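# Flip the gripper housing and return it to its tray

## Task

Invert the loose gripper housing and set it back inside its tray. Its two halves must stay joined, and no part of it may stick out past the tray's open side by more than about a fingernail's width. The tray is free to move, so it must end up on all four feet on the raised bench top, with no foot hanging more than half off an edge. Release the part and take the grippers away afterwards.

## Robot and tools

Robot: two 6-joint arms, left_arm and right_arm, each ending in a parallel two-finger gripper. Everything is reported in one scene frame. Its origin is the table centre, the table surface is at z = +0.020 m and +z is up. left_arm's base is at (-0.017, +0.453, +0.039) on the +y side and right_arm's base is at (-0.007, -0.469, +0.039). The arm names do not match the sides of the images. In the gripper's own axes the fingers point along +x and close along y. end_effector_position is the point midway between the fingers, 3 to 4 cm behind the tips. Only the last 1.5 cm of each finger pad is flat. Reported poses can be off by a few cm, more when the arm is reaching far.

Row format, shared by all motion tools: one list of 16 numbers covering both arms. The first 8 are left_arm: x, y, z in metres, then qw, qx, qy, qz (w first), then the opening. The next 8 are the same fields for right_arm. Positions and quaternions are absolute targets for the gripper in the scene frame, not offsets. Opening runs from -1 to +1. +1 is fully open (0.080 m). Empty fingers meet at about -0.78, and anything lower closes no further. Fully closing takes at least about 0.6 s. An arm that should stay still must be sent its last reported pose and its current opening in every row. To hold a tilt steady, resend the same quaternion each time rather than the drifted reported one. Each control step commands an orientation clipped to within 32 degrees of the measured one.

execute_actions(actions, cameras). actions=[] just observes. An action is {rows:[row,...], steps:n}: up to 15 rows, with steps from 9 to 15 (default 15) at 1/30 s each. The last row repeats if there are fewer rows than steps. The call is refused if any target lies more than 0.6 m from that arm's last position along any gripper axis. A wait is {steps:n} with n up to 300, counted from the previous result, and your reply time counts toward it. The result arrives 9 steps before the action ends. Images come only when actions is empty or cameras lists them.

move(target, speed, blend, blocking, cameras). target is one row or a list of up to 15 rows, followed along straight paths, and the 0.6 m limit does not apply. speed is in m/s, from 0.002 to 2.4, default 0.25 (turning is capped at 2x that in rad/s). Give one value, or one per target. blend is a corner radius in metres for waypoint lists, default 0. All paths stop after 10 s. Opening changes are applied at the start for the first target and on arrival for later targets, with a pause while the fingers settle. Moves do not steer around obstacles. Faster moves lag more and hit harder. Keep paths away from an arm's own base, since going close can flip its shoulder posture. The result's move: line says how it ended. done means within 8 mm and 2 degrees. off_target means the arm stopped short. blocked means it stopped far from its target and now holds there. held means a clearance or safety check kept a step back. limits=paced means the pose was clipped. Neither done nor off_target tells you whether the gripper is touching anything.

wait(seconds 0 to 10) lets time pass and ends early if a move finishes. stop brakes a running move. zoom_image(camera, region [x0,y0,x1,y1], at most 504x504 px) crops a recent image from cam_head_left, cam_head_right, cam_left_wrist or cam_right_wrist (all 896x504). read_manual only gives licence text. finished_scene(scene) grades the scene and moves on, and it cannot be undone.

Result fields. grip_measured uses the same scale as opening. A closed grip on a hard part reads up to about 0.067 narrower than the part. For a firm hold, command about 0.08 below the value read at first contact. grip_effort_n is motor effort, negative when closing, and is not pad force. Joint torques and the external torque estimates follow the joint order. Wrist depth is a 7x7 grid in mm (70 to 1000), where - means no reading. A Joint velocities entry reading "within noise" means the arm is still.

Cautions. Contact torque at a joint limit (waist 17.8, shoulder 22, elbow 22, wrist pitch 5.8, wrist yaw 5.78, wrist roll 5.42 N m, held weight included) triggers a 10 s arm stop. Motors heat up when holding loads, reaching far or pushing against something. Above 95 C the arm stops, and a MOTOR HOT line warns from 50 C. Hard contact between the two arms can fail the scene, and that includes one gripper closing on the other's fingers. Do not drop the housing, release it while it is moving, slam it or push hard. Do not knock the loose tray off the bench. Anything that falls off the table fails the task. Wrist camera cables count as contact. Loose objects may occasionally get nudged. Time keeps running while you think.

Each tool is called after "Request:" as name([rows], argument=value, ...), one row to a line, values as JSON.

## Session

Request:
execute_actions(actions=[], cameras=["all"])

Request:
zoom_image(camera="cam_head_left", region=[290, 160, 490, 280])

Scene clock: 0.00 s of 5467.00 s.
left_arm: end_effector_position=(-0.0351, +0.1615, +0.3775) grip_measured=+1.000 grip_effort_n=n/a end_effector_quat_wxyz=(+0.713, +0.163, +0.182, -0.657) | right_arm: end_effector_position=(+0.0035, -0.3462, +0.1514) grip_measured=+1.000 grip_effort_n=n/a end_effector_quat_wxyz=(+0.545, -0.477, +0.384, +0.573)
Joint positions: left_arm=[-0.166 1.008 1.245 -0.746 -0.226 -0.131 0.08] | right_arm=[-0.064 0.703 0.658 -1.263 0.038 -0.168 0.08]
Joint velocities: within noise
Joint torques (N m): no reading
External joint torques (N m): no reading
Heat: left arm: hottest wrist yaw 37 °C (+0.0 °C/min); right arm: hottest wrist roll 36 °C (+0.0 °C/min).
Wrist depth (mm): cam_left_wrist=[- - - - - - - / - - - 554 - 837 - / - - 733 712 696 - - / - 641 601 608 602 620 - / - 477 333 312 341 482 - / - 319 286 288 291 104 459 / - - 258 266 259 80 -] | cam_right_wrist=[193 198 203 210 215 222 229 / 193 198 204 209 216 222 230 / 194 198 204 210 217 223 230 / 193 198 204 210 216 223 230 / 193 198 204 210 216 224 230 / 194 196 205 210 216 222 232 / - 75 205 211 216 92 -]
Hand target: left_arm -0.0349, +0.1620, +0.3804; +0.714, +0.160, +0.179, -0.657 | right_arm +0.0035, -0.3461, +0.1516; +0.545, -0.476, +0.384, +0.573
camera_calibration:
cam_left_wrist: T_world_to_cam=[[-0.998955, -0.0438184, -0.0130157, -0.0169201], [-0.0225821, 0.720645, -0.692936, 0.178098], [0.039743, -0.691918, -0.720881, 0.463268], [0, 0, 0, 1]] pos_world=[-0.0312923, 0.191456, 0.457152]
cam_right_wrist: T_world_to_cam=[[0.986137, 0.115915, 0.118736, 0.0226865], [0.115569, -0.993251, 0.00981812, -0.307185], [0.119073, 0.00404025, -0.992877, 0.229817], [0, 0, 0, 1]] pos_world=[-0.0142358, -0.30867, 0.228502]

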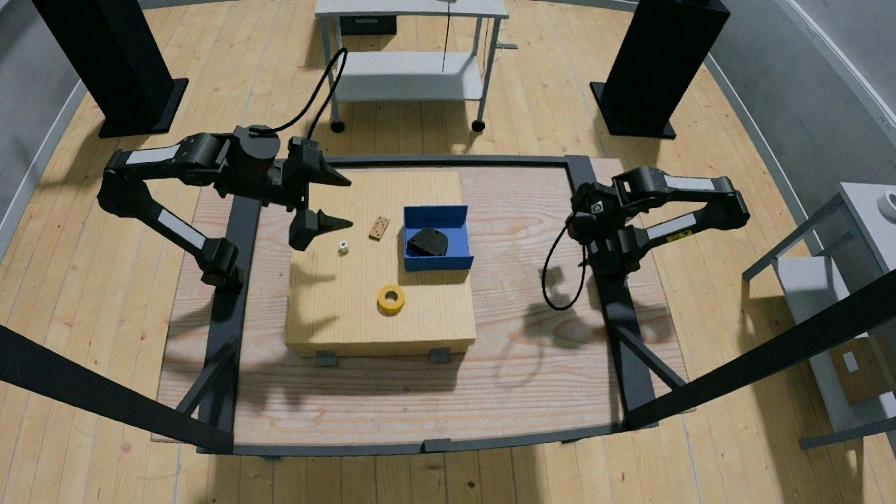

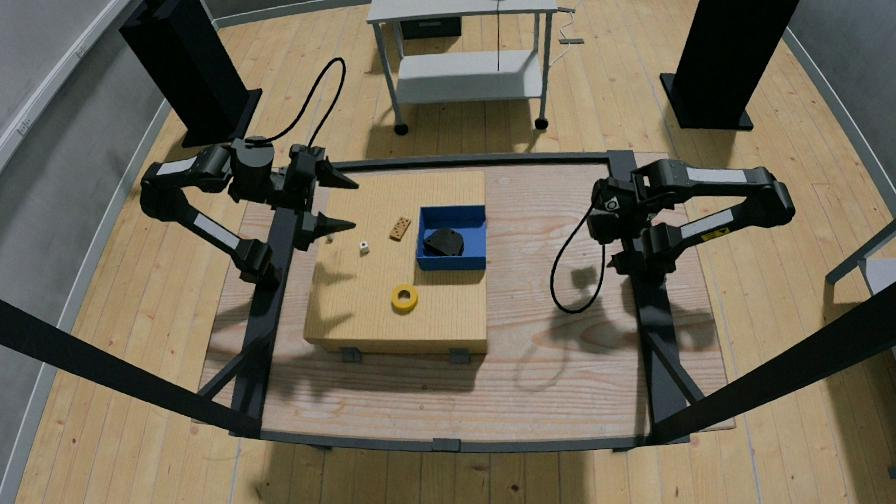

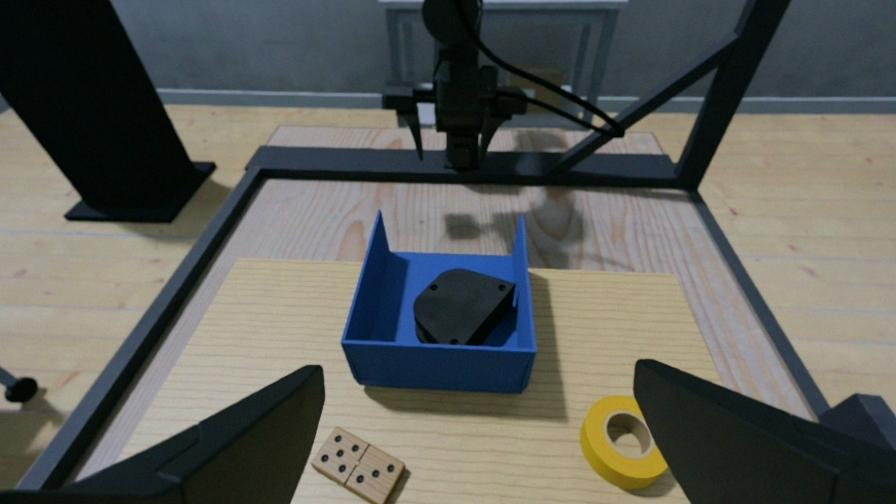

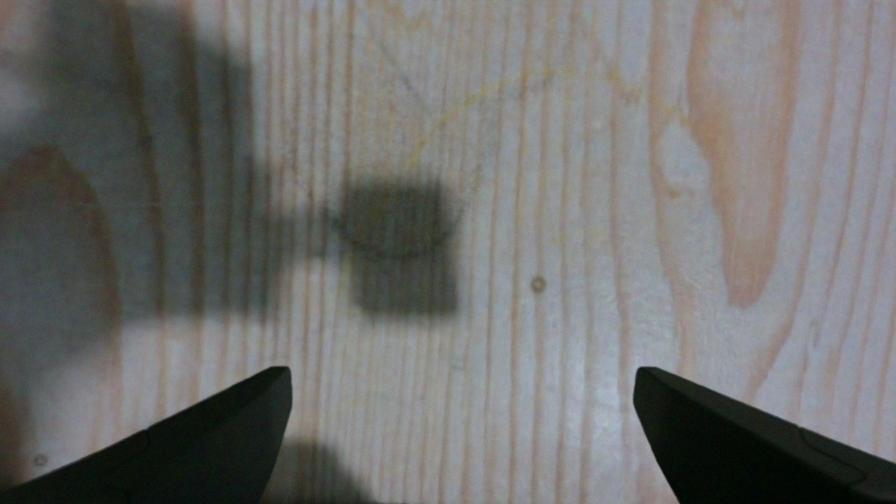

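Scaled by 2.520 from the camera's 896x504 image, which has a finer 1280x720 frame.

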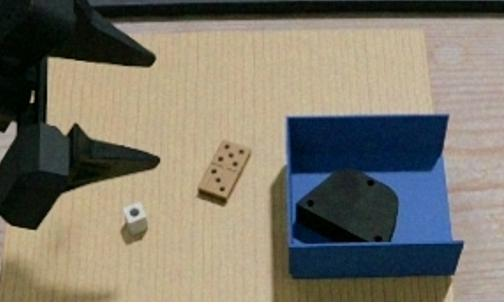

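Request:
move(target=[-0.035,0.162,0.3775,0.713,0.162,0.181,-0.657,0.6,0.0,-0.2,0.34,0.674,-0.213,0.213,0.674,0.6], speed=0.3, cameras=[])

Request:
move(target=[-0.035,0.162,0.3775,0.713,0.162,0.181,-0.657,0.6,0.0,-0.08,0.32,0.6845,0.1289,0.6953,0.1770,0.6], speed=0.35)

Request:
zoom_image(camera="cam_left_wrist", region=[330, 200, 560, 400])

Scene clock: 2.13 s of 5467.00 s.
left_arm: end_effector_position=(-0.0352, +0.1615, +0.3775) grip_measured=+0.603 grip_effort_n=-17.4 end_effector_quat_wxyz=(+0.713, +0.163, +0.182, -0.657) | right_arm: end_effector_position=(+0.0007, -0.2014, +0.3360) grip_measured=+0.603 grip_effort_n=-12.8 end_effector_quat_wxyz=(+0.673, -0.218, +0.215, +0.673)
Joint positions: left_arm=[-0.166 1.008 1.245 -0.746 -0.226 -0.131 0.062] | right_arm=[-0.075 0.932 1.137 -0.829 -0.04 -0.035 0.062]
Joint velocities: within noise
Joint torques (N m): left_arm=[0.03 -2.76 6.9 1.5 -0.02 0.03] | right_arm=[0.22 -1.57 7.15 2.33 0.01 0.21]
External joint torques (N m): left_arm=[0.04 -0.62 0.84 -0.05 0.06 0.02] | right_arm=[0.23 0.33 0.62 0.72 0.02 0.21]
Heat: left arm: hottest wrist yaw 37 °C (+0.0 °C/min); right arm: hottest wrist roll 36 °C (+0.0 °C/min).
Wrist depth (mm): cam_left_wrist=[- - - - - - - / - - - 826 - - - / - - 733 714 700 - - / - 642 612 608 593 621 - / - 368 335 312 336 484 - / - 320 281 287 269 313 451 / 429 - 253 265 260 76 386] | cam_right_wrist=[- 680 633 616 845 - - / - 451 426 429 437 - - / - 363 345 332 377 594 - / 516 317 299 298 329 349 - / 428 288 283 282 297 301 - / 405 305 306 407 314 419 430 / - - 362 378 368 78 398]
Hand target: left_arm -0.0351, +0.1620, +0.3775; +0.713, +0.162, +0.181, -0.657 | right_arm +0.0000, -0.2000, +0.3400; +0.674, -0.213, +0.213, +0.674
Off the commanded pose: left_arm 0.000 m, 0 deg | right_arm 0.004 m, 1 deg.
Kept back: nothing.
move: done
No camera images: "cameras" was empty.

Scene clock: 4.93 s of 5467.00 s.
left_arm: end_effector_position=(-0.0352, +0.1615, +0.3775) grip_measured=+0.603 grip_effort_n=-17.9 end_effector_quat_wxyz=(+0.713, +0.163, +0.182, -0.657) | right_arm: end_effector_position=(-0.0006, -0.0824, +0.3212) grip_measured=+0.603 grip_effort_n=-13.3 end_effector_quat_wxyz=(+0.685, +0.128, +0.694, +0.181)
Joint positions: left_arm=[-0.166 1.008 1.245 -0.746 -0.226 -0.131 0.062] | right_arm=[-0.057 1.762 2.004 -1.375 -0.042 1.47 0.062]
Joint velocities: within noise
Joint torques (N m): left_arm=[-0.08 -2.71 6.82 1.48 -0.03 -0.01] | right_arm=[-0.2 -5.98 6.33 1.3 -0.03 0.1]
External joint torques (N m): left_arm=[-0.06 -0.52 0.75 -0.06 0.03 -0.01] | right_arm=[-0.21 1.29 0.53 0.3 -0.05 0.12]
Heat: left arm: hottest wrist yaw 37 °C (+0.0 °C/min); right arm: hottest wrist roll 36 °C (+0.0 °C/min).
Wrist depth (mm): cam_left_wrist=[- - - 216 - - - / - - - 249 - - - / - - 701 676 697 - - / - 639 613 605 605 615 - / - 367 333 313 340 488 - / - 309 280 289 269 313 449 / 426 - 252 265 259 76 385] | cam_right_wrist=[300 264 233 209 190 299 276 / 309 277 238 216 199 307 282 / 327 289 222 211 198 317 291 / 614 306 212 209 204 328 300 / 642 322 219 206 216 338 309 / 489 331 201 213 216 339 319 / - - 283 262 189 78 320]
Hand target: left_arm -0.0350, +0.1620, +0.3775; +0.713, +0.162, +0.181, -0.657 | right_arm +0.0000, -0.0800, +0.3201; +0.684, +0.129, +0.695, +0.177
Off the commanded pose: left_arm 0.000 m, 0 deg | right_arm 0.003 m, 0 deg.
Kept back: nothing.
move: done
camera_calibration:
cam_left_wrist: T_world_to_cam=[[-0.998973, -0.0434553, -0.0128188, -0.0170815], [-0.0224598, 0.720708, -0.692875, 0.178061], [0.0393477, -0.691875, -0.720944, 0.463277], [0, 0, 0, 1]] pos_world=[-0.0312936, 0.191457, 0.457152]
cam_right_wrist: T_world_to_cam=[[0.0857962, -0.916174, -0.39149, 0.0542793], [-0.955306, -0.18722, 0.228779, -0.050937], [-0.282896, 0.354364, -0.891289, 0.393873], [0, 0, 0, 1]] pos_world=[0.0581078, -0.0993816, 0.383958]

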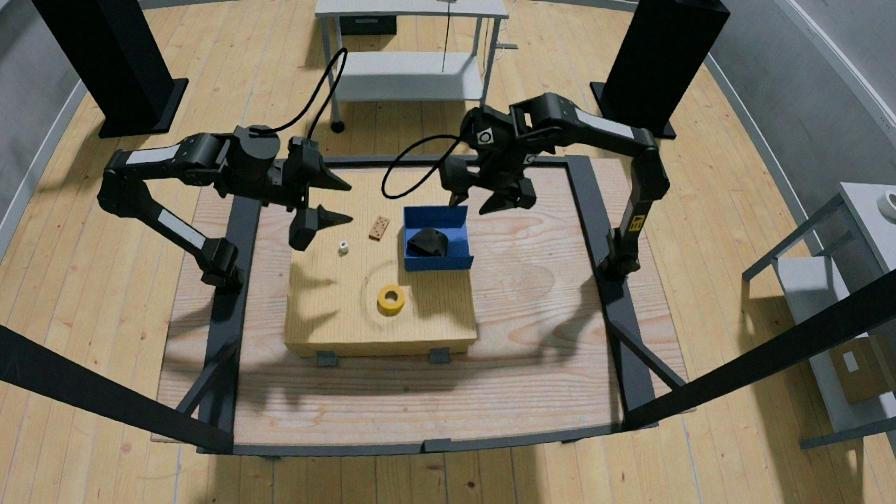

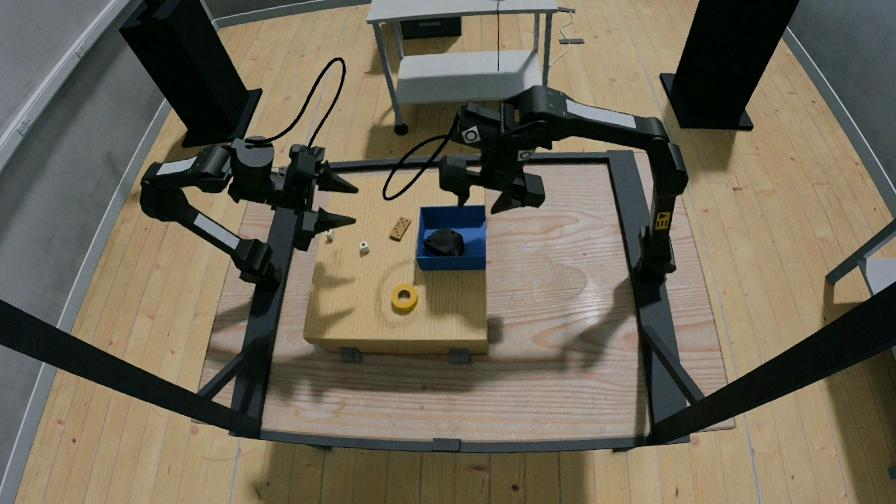

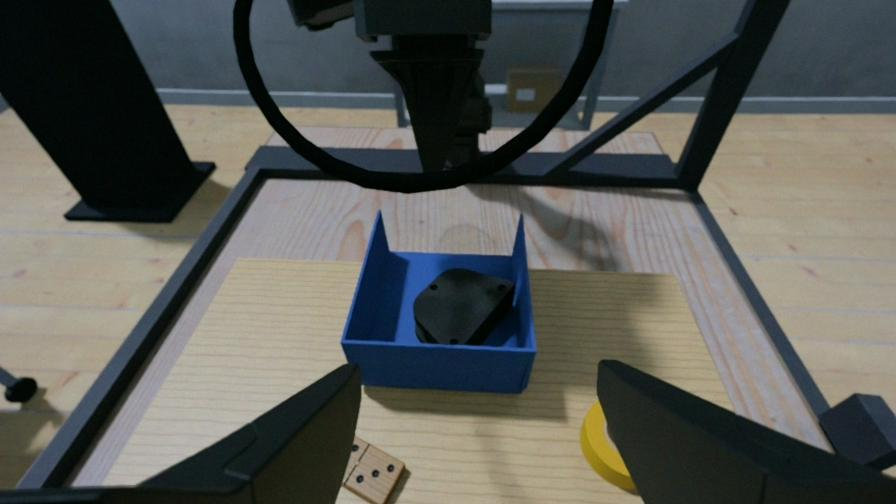

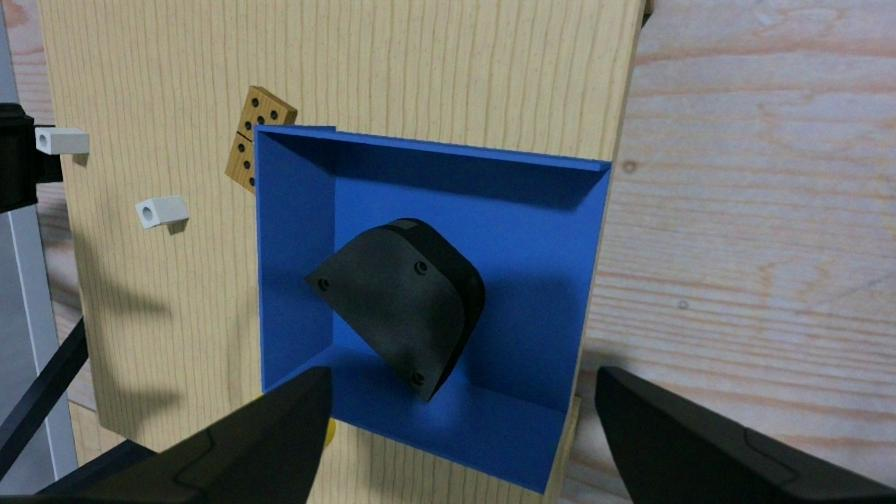

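Scaled by 2.191 from the camera's 896x504 image, which has a finer 1280x720 frame.

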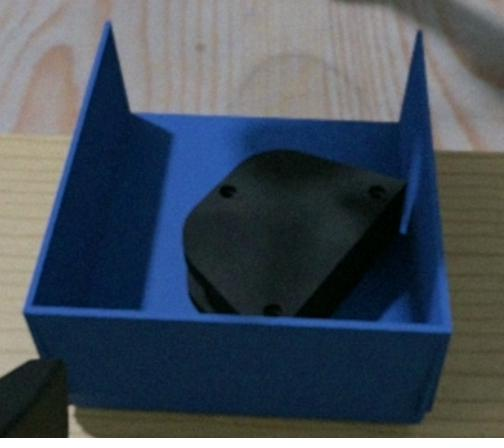

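Request:
zoom_image(camera="cam_right_wrist", region=[240, 100, 640, 500])

Request:
zoom_image(camera="cam_right_wrist", region=[290, 200, 510, 420])

Scaled by 1.260 from the camera's 896x504 image, which has a finer 1280x720 frame.

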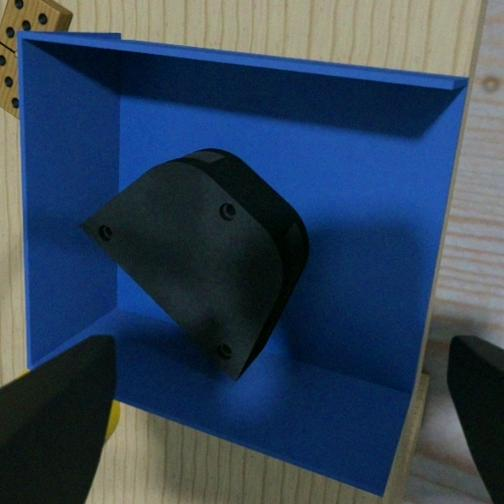

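Scaled by 2.291 from the camera's 896x504 image, which has a finer 1280x720 frame.

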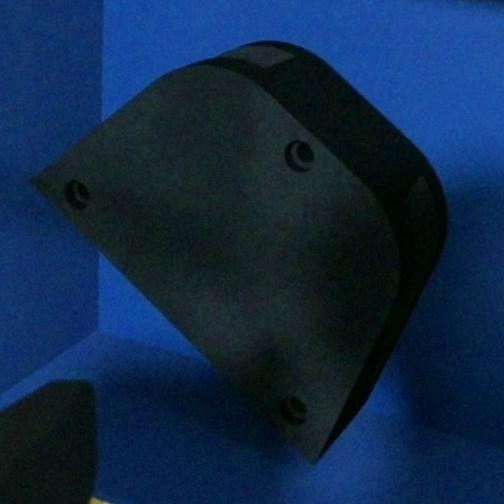

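Request:
move(target=[-0.035,0.162,0.3775,0.713,0.162,0.181,-0.657,0.6,-0.045,-0.03,0.285,0.7258,-0.2702,0.4896,0.4007,0.8], speed=0.4)

Request:
zoom_image(camera="cam_right_wrist", region=[196, 0, 700, 504])

Request:
zoom_image(camera="cam_left_wrist", region=[330, 200, 560, 400])

Scene clock: 16.27 s of 5467.00 s.
left_arm: end_effector_position=(-0.0352, +0.1615, +0.3775) grip_measured=+0.603 grip_effort_n=-17.9 end_effector_quat_wxyz=(+0.713, +0.163, +0.182, -0.657) | right_arm: end_effector_position=(-0.0449, -0.0324, +0.2873) grip_measured=+0.797 grip_effort_n=16.5 end_effector_quat_wxyz=(+0.727, -0.265, +0.490, +0.402)
Joint positions: left_arm=[-0.166 1.008 1.245 -0.746 -0.226 -0.131 0.062] | right_arm=[0.149 2.088 2.34 -1.522 0.252 0.701 0.071]
Joint velocities: within noise
Joint torques (N m): left_arm=[0.07 -2.74 6.77 1.46 -0.06 0.02] | right_arm=[-0.03 -7.91 6.1 1.09 0.33 -0.19]
External joint torques (N m): left_arm=[0.07 -0.59 0.7 -0.08 0.01 0.02] | right_arm=[0 1.44 0.53 0.27 0.14 -0.19]
Heat: left arm: hottest elbow 37 °C (+7.4 °C/min); right arm: hottest wrist roll 36 °C (+0.0 °C/min).
Wrist depth (mm): cam_left_wrist=[- - - 211 212 - - / - - - 184 236 - - / - - 723 700 220 - - / - 641 605 599 581 586 - / - 364 333 313 339 362 - / - 310 282 290 269 314 437 / 426 - 252 266 259 76 382] | cam_right_wrist=[198 200 202 196 206 208 210 / 195 196 198 154 165 204 206 / 191 192 156 172 184 200 202 / 174 186 177 153 181 159 199 / 176 186 174 150 178 173 346 / 182 183 126 149 175 177 340 / - 72 181 171 172 85 337]
Hand target: left_arm -0.0350, +0.1620, +0.3775; +0.713, +0.162, +0.181, -0.657 | right_arm -0.0450, -0.0302, +0.2849; +0.726, -0.269, +0.489, +0.402
Off the commanded pose: left_arm 0.000 m, 0 deg | right_arm 0.003 m, 1 deg.
joint sent to its limit (right arm) — joint 3 (elbow), upper limit, where the elbow is as straight as it goes.
Kept back: nothing.
move: done
camera_calibration:
cam_left_wrist: T_world_to_cam=[[-0.998973, -0.0434553, -0.0128188, -0.0170815], [-0.0224598, 0.720708, -0.692875, 0.178061], [0.0393477, -0.691875, -0.720944, 0.463277], [0, 0, 0, 1]] pos_world=[-0.0312936, 0.191457, 0.457152]
cam_right_wrist: T_world_to_cam=[[0.843631, -0.53605, 0.0306223, 0.0157026], [-0.528695, -0.839296, -0.126744, 0.0240664], [0.0936425, 0.0907356, -0.991463, 0.370539], [0, 0, 0, 1]] pos_world=[-0.0352216, -0.00500478, 0.369945]

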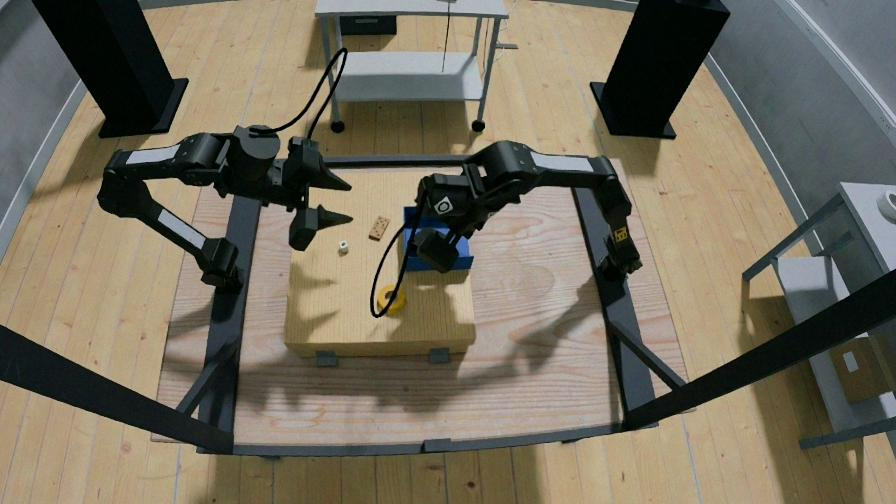

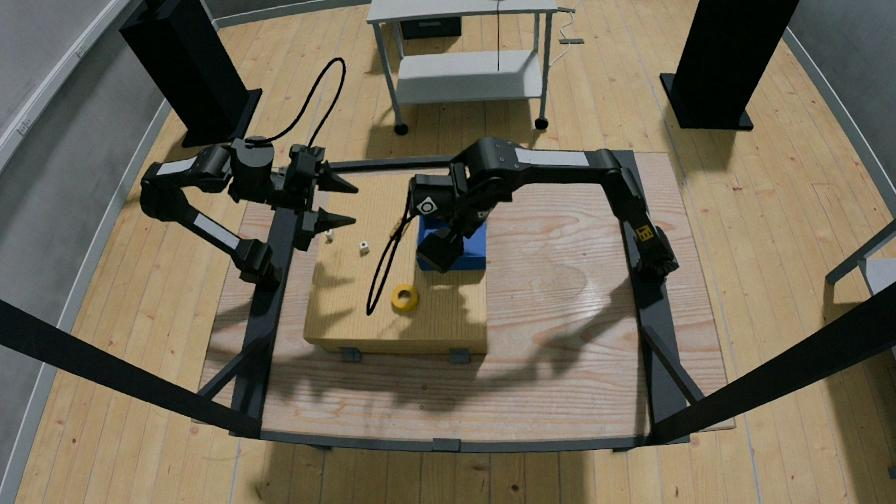

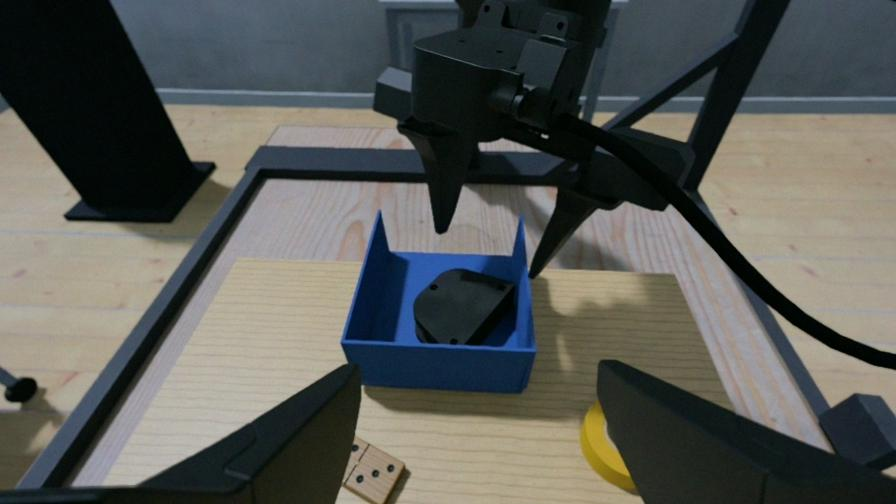

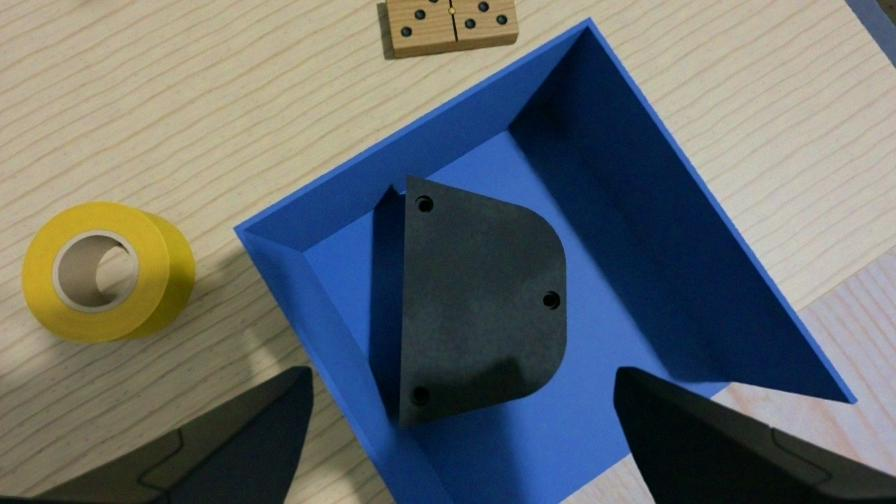

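Scaled by 1.000.

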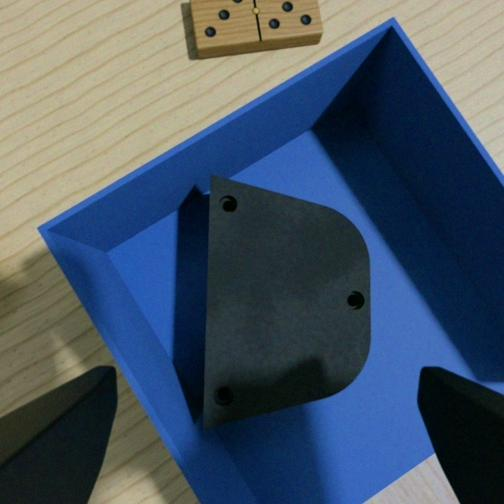

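Scaled by 2.191 from the camera's 896x504 image, which has a finer 1280x720 frame.

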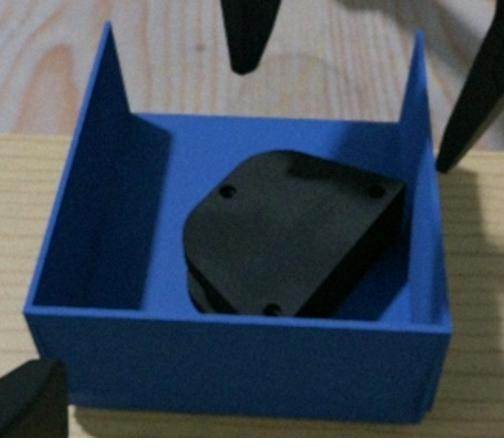

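Request:
move([
  [-0.035,0.162,0.3775,0.713,0.162,0.181,-0.657,0.6,-0.0195,-0.013,0.272,0.7258,-0.2702,0.4896,0.4007,0.64],
  [-0.035,0.162,0.3775,0.713,0.162,0.181,-0.657,0.6,-0.0195,-0.013,0.250,0.7258,-0.2702,0.4896,0.4007,0.64],
], speed=0.15)

Request:
zoom_image(camera="cam_left_wrist", region=[330, 200, 560, 400])

Scene clock: 20.27 s of 5467.00 s.
left_arm: end_effector_position=(-0.0352, +0.1615, +0.3775) grip_measured=+0.603 grip_effort_n=-17.9 end_effector_quat_wxyz=(+0.713, +0.163, +0.182, -0.657) | right_arm: end_effector_position=(-0.0197, -0.0119, +0.2498) grip_measured=+0.643 grip_effort_n=-12.8 end_effector_quat_wxyz=(+0.726, -0.269, +0.490, +0.400)
Joint positions: left_arm=[-0.166 1.008 1.245 -0.746 -0.226 -0.131 0.062] | right_arm=[0.081 2.096 2.191 -1.358 0.233 0.634 0.064]
Joint velocities: within noise
Joint torques (N m): left_arm=[-0.11 -2.79 6.76 1.55 -0.04 0.03] | right_arm=[-0.06 -9.98 4.77 1.38 0.21 -0.18]
External joint torques (N m): left_arm=[-0.1 -0.63 0.67 -0.01 0.03 0.02] | right_arm=[-0.13 -0.08 -1.23 0.52 0.05 -0.18]
Heat: left arm: hottest elbow 37 °C (+5.9 °C/min); right arm: hottest shoulder 36 °C (+8.9 °C/min).
Wrist depth (mm): cam_left_wrist=[- - - - 137 590 - / - - - 217 227 592 - / - - 711 185 688 716 - / - 639 605 323 218 626 - / - 367 334 303 329 489 - / - 309 280 290 268 314 453 / 427 - 253 265 259 76 384] | cam_right_wrist=[158 159 160 154 165 167 169 / 155 156 158 160 108 164 166 / 153 154 155 125 135 161 163 / 150 151 113 141 143 114 160 / 147 111 137 112 141 125 158 / 91 103 107 110 112 121 156 / - - 103 109 110 - 102]
Hand target: left_arm -0.0350, +0.1620, +0.3775; +0.713, +0.162, +0.181, -0.657 | right_arm -0.0196, -0.0130, +0.2499; +0.726, -0.270, +0.490, +0.401
Off the commanded pose: left_arm 0.000 m, 0 deg | right_arm 0.001 m, 0 deg.
Kept back: nothing.
move: done
camera_calibration:
cam_left_wrist: T_world_to_cam=[[-0.998973, -0.0434553, -0.0128188, -0.0170815], [-0.0224598, 0.720708, -0.692875, 0.178061], [0.0393477, -0.691875, -0.720944, 0.463277], [0, 0, 0, 1]] pos_world=[-0.0312936, 0.191457, 0.457152]
cam_right_wrist: T_world_to_cam=[[0.843161, -0.536299, 0.0382456, 0.00472911], [-0.528831, -0.840052, -0.12104, 0.0484415], [0.0970417, 0.0818304, -0.991911, 0.329236], [0, 0, 0, 1]] pos_world=[-0.0103197, 0.0162881, 0.332255]

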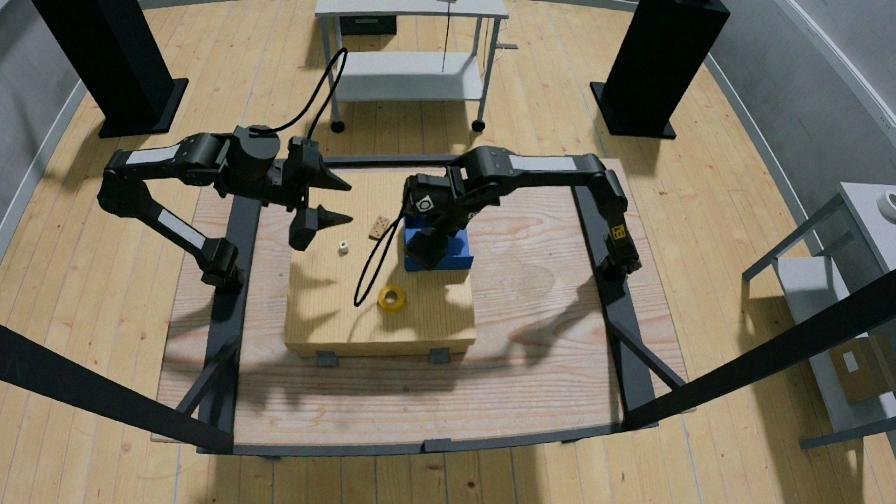

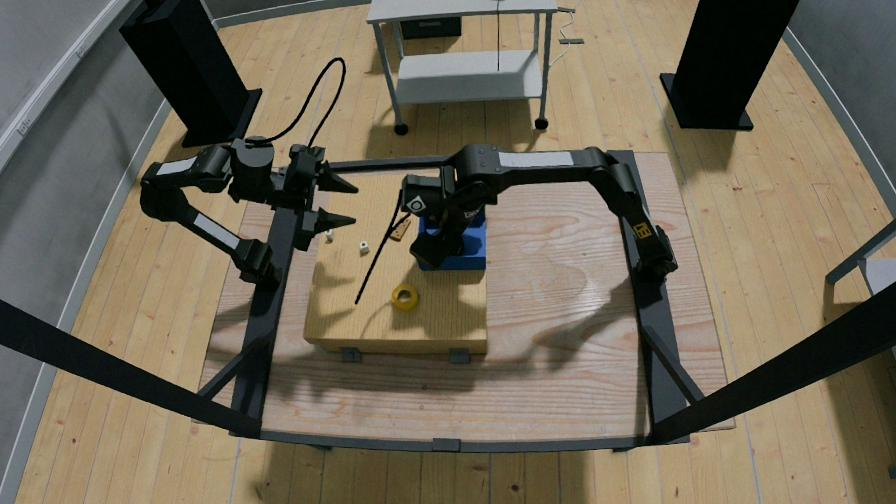

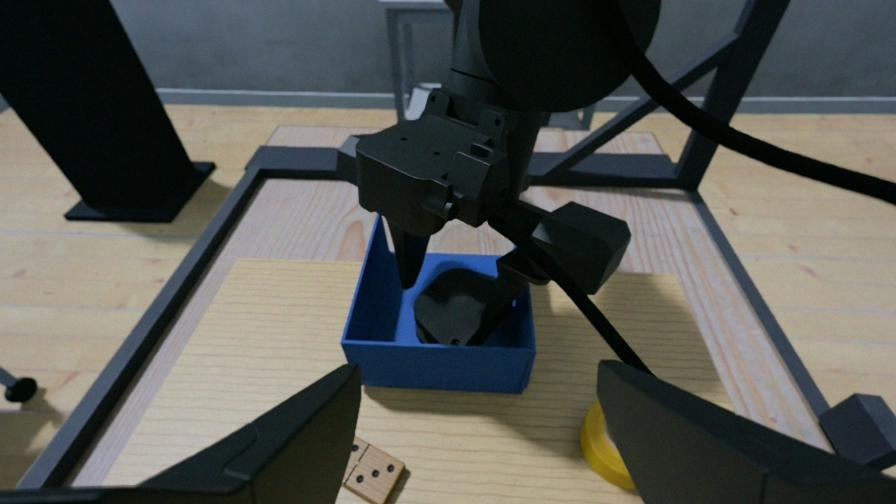

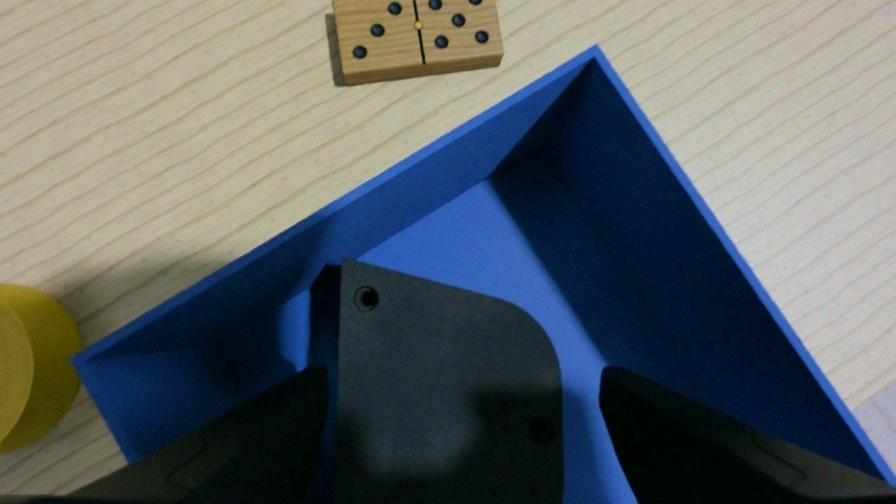

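Scaled by 2.191 from the camera's 896x504 image, which has a finer 1280x720 frame.

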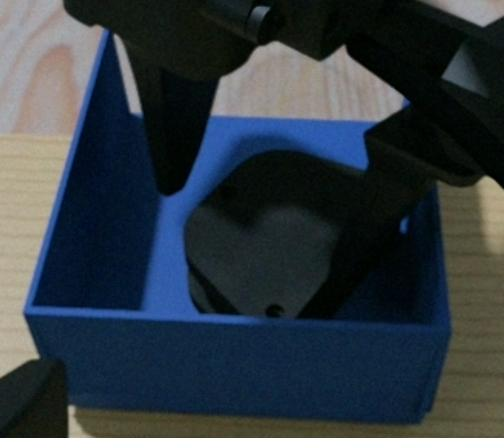

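Request:
move([
  [-0.035,0.162,0.3775,0.713,0.162,0.181,-0.657,0.6,-0.0239,-0.0161,0.246,0.7258,-0.2702,0.4896,0.4007,0.64],
  [-0.035,0.162,0.3775,0.713,0.162,0.181,-0.657,0.6,-0.0239,-0.0161,0.230,0.7258,-0.2702,0.4896,0.4007,0.64],
], speed=0.06)

Request:
zoom_image(camera="cam_right_wrist", region=[260, 160, 660, 504])

Scene clock: 24.00 s of 5467.00 s.
left_arm: end_effector_position=(-0.0352, +0.1615, +0.3775) grip_measured=+0.603 grip_effort_n=-17.4 end_effector_quat_wxyz=(+0.713, +0.163, +0.182, -0.657) | right_arm: end_effector_position=(-0.0219, -0.0140, +0.2334) grip_measured=+0.643 grip_effort_n=-10.9 end_effector_quat_wxyz=(+0.728, -0.267, +0.487, +0.402) end_effector_velocity=(+0.005, -0.005, +0.004) end_effector_angular_velocity=(+0.010, -0.004, -0.016)
Joint positions: left_arm=[-0.166 1.008 1.245 -0.746 -0.226 -0.131 0.062] | right_arm=[0.088 2.052 2.053 -1.257 0.239 0.636 0.064]
Joint velocities: left_arm=[within noise] | right_arm=[-0.007 -0.027 -0.027 0.007 0.007 0.007 0]
Joint torques (N m): left_arm=[-0.07 -2.81 6.98 1.49 -0.06 0.04] | right_arm=[0.33 -9.48 4.43 1.32 0.12 0.12]
External joint torques (N m): left_arm=[-0.08 -0.62 0.88 -0.06 0.02 0.04] | right_arm=[0.32 0.22 -1.7 0.45 -0.06 0.12]
Heat: left arm: hottest wrist pitch 38 °C (+5.0 °C/min); right arm: hottest shoulder 38 °C (+12.5 °C/min).
Wrist depth (mm): cam_left_wrist=[- - - - 145 - - / - - - 236 155 634 - / - - 730 206 690 665 - / - 639 604 312 248 616 - / - 363 333 294 317 489 - / - 311 282 289 266 314 449 / 427 - 252 265 259 76 -] | cam_right_wrist=[143 145 145 138 79 151 153 / 141 142 144 83 102 148 150 / 138 139 84 119 118 81 147 / 136 91 105 118 117 92 145 / - 106 97 92 116 107 81 / 94 104 91 90 105 107 92 / - - 91 90 89 - 84]
Hand target: left_arm -0.0350, +0.1620, +0.3775; +0.713, +0.162, +0.181, -0.657 | right_arm -0.0239, -0.0161, +0.2299; +0.726, -0.270, +0.490, +0.401
Off the commanded pose: left_arm 0.000 m, 0 deg | right_arm 0.004 m, 1 deg.
Kept back: nothing.
move: done
camera_calibration:
cam_left_wrist: T_world_to_cam=[[-0.998973, -0.0434553, -0.0128188, -0.0170815], [-0.0224598, 0.720708, -0.692875, 0.178061], [0.0393477, -0.691875, -0.720944, 0.463277], [0, 0, 0, 1]] pos_world=[-0.0312936, 0.191457, 0.457152]
cam_right_wrist: T_world_to_cam=[[0.844725, -0.53388, 0.0375722, 0.00632353], [-0.525588, -0.840753, -0.129965, 0.0455828], [0.100975, 0.0900374, -0.990806, 0.313244], [0, 0, 0, 1]] pos_world=[-0.0130136, 0.0134962, 0.316051]

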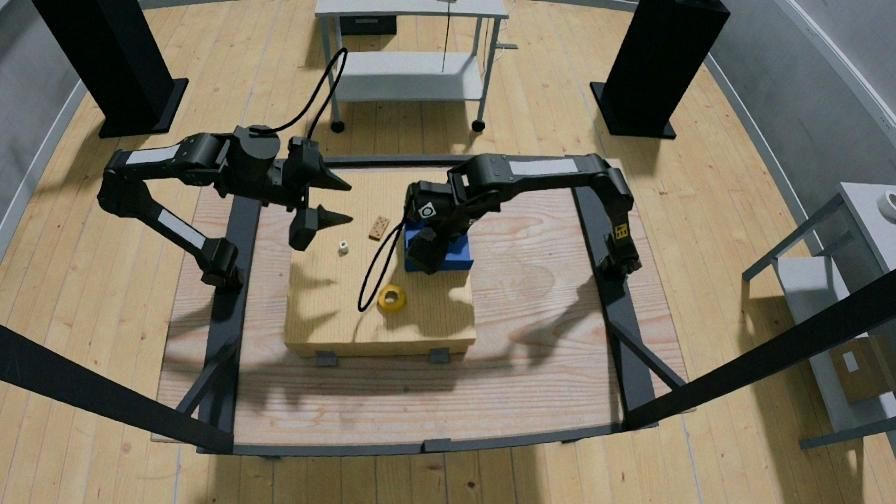

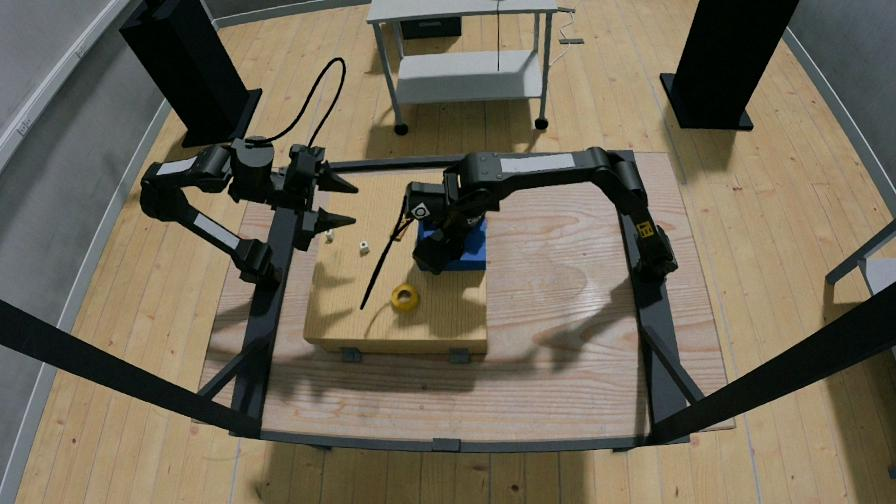

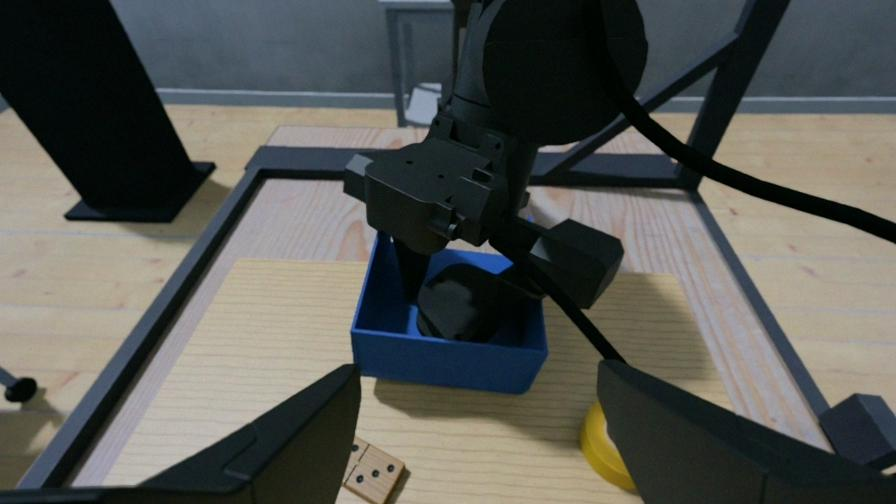

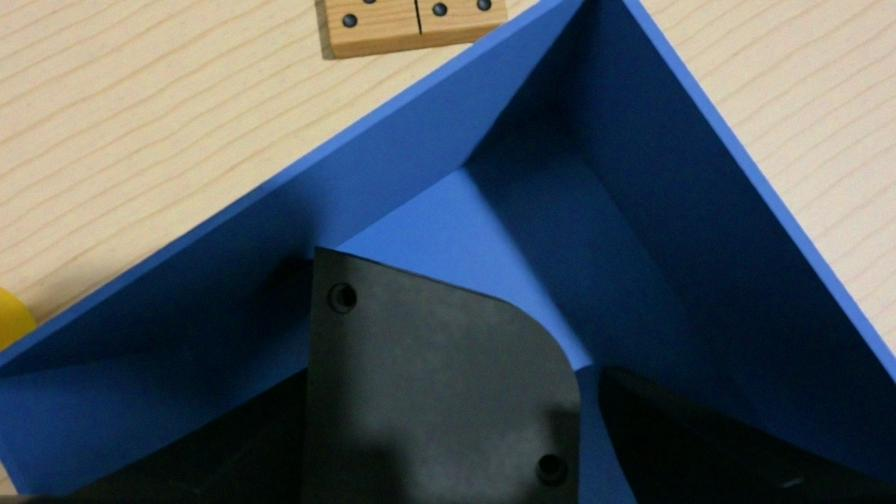

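Scaled by 1.260 from the camera's 896x504 image, which has a finer 1280x720 frame.

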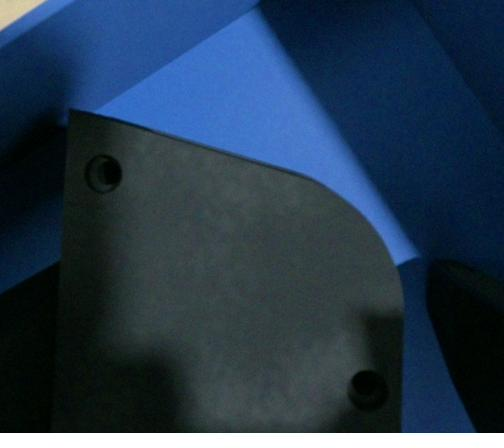

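Request:
zoom_image(camera="cam_left_wrist", region=[330, 200, 580, 410])

Request:
zoom_image(camera="cam_head_right", region=[370, 180, 530, 290])

Scaled by 2.016 from the camera's 896x504 image, which has a finer 1280x720 frame.

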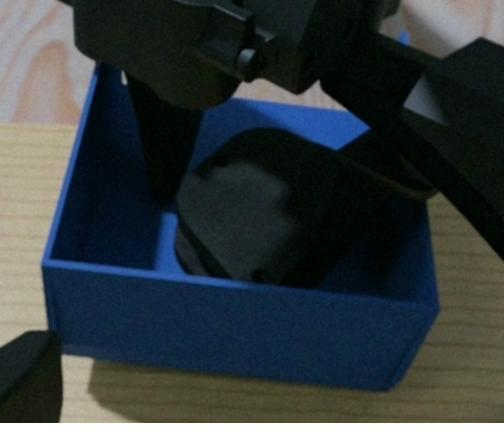

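Scaled by 3.150 from the camera's 896x504 image, which has a finer 1280x720 frame.

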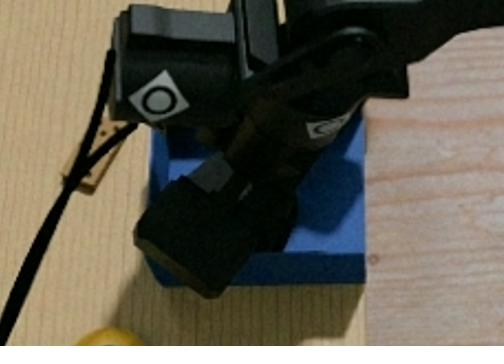

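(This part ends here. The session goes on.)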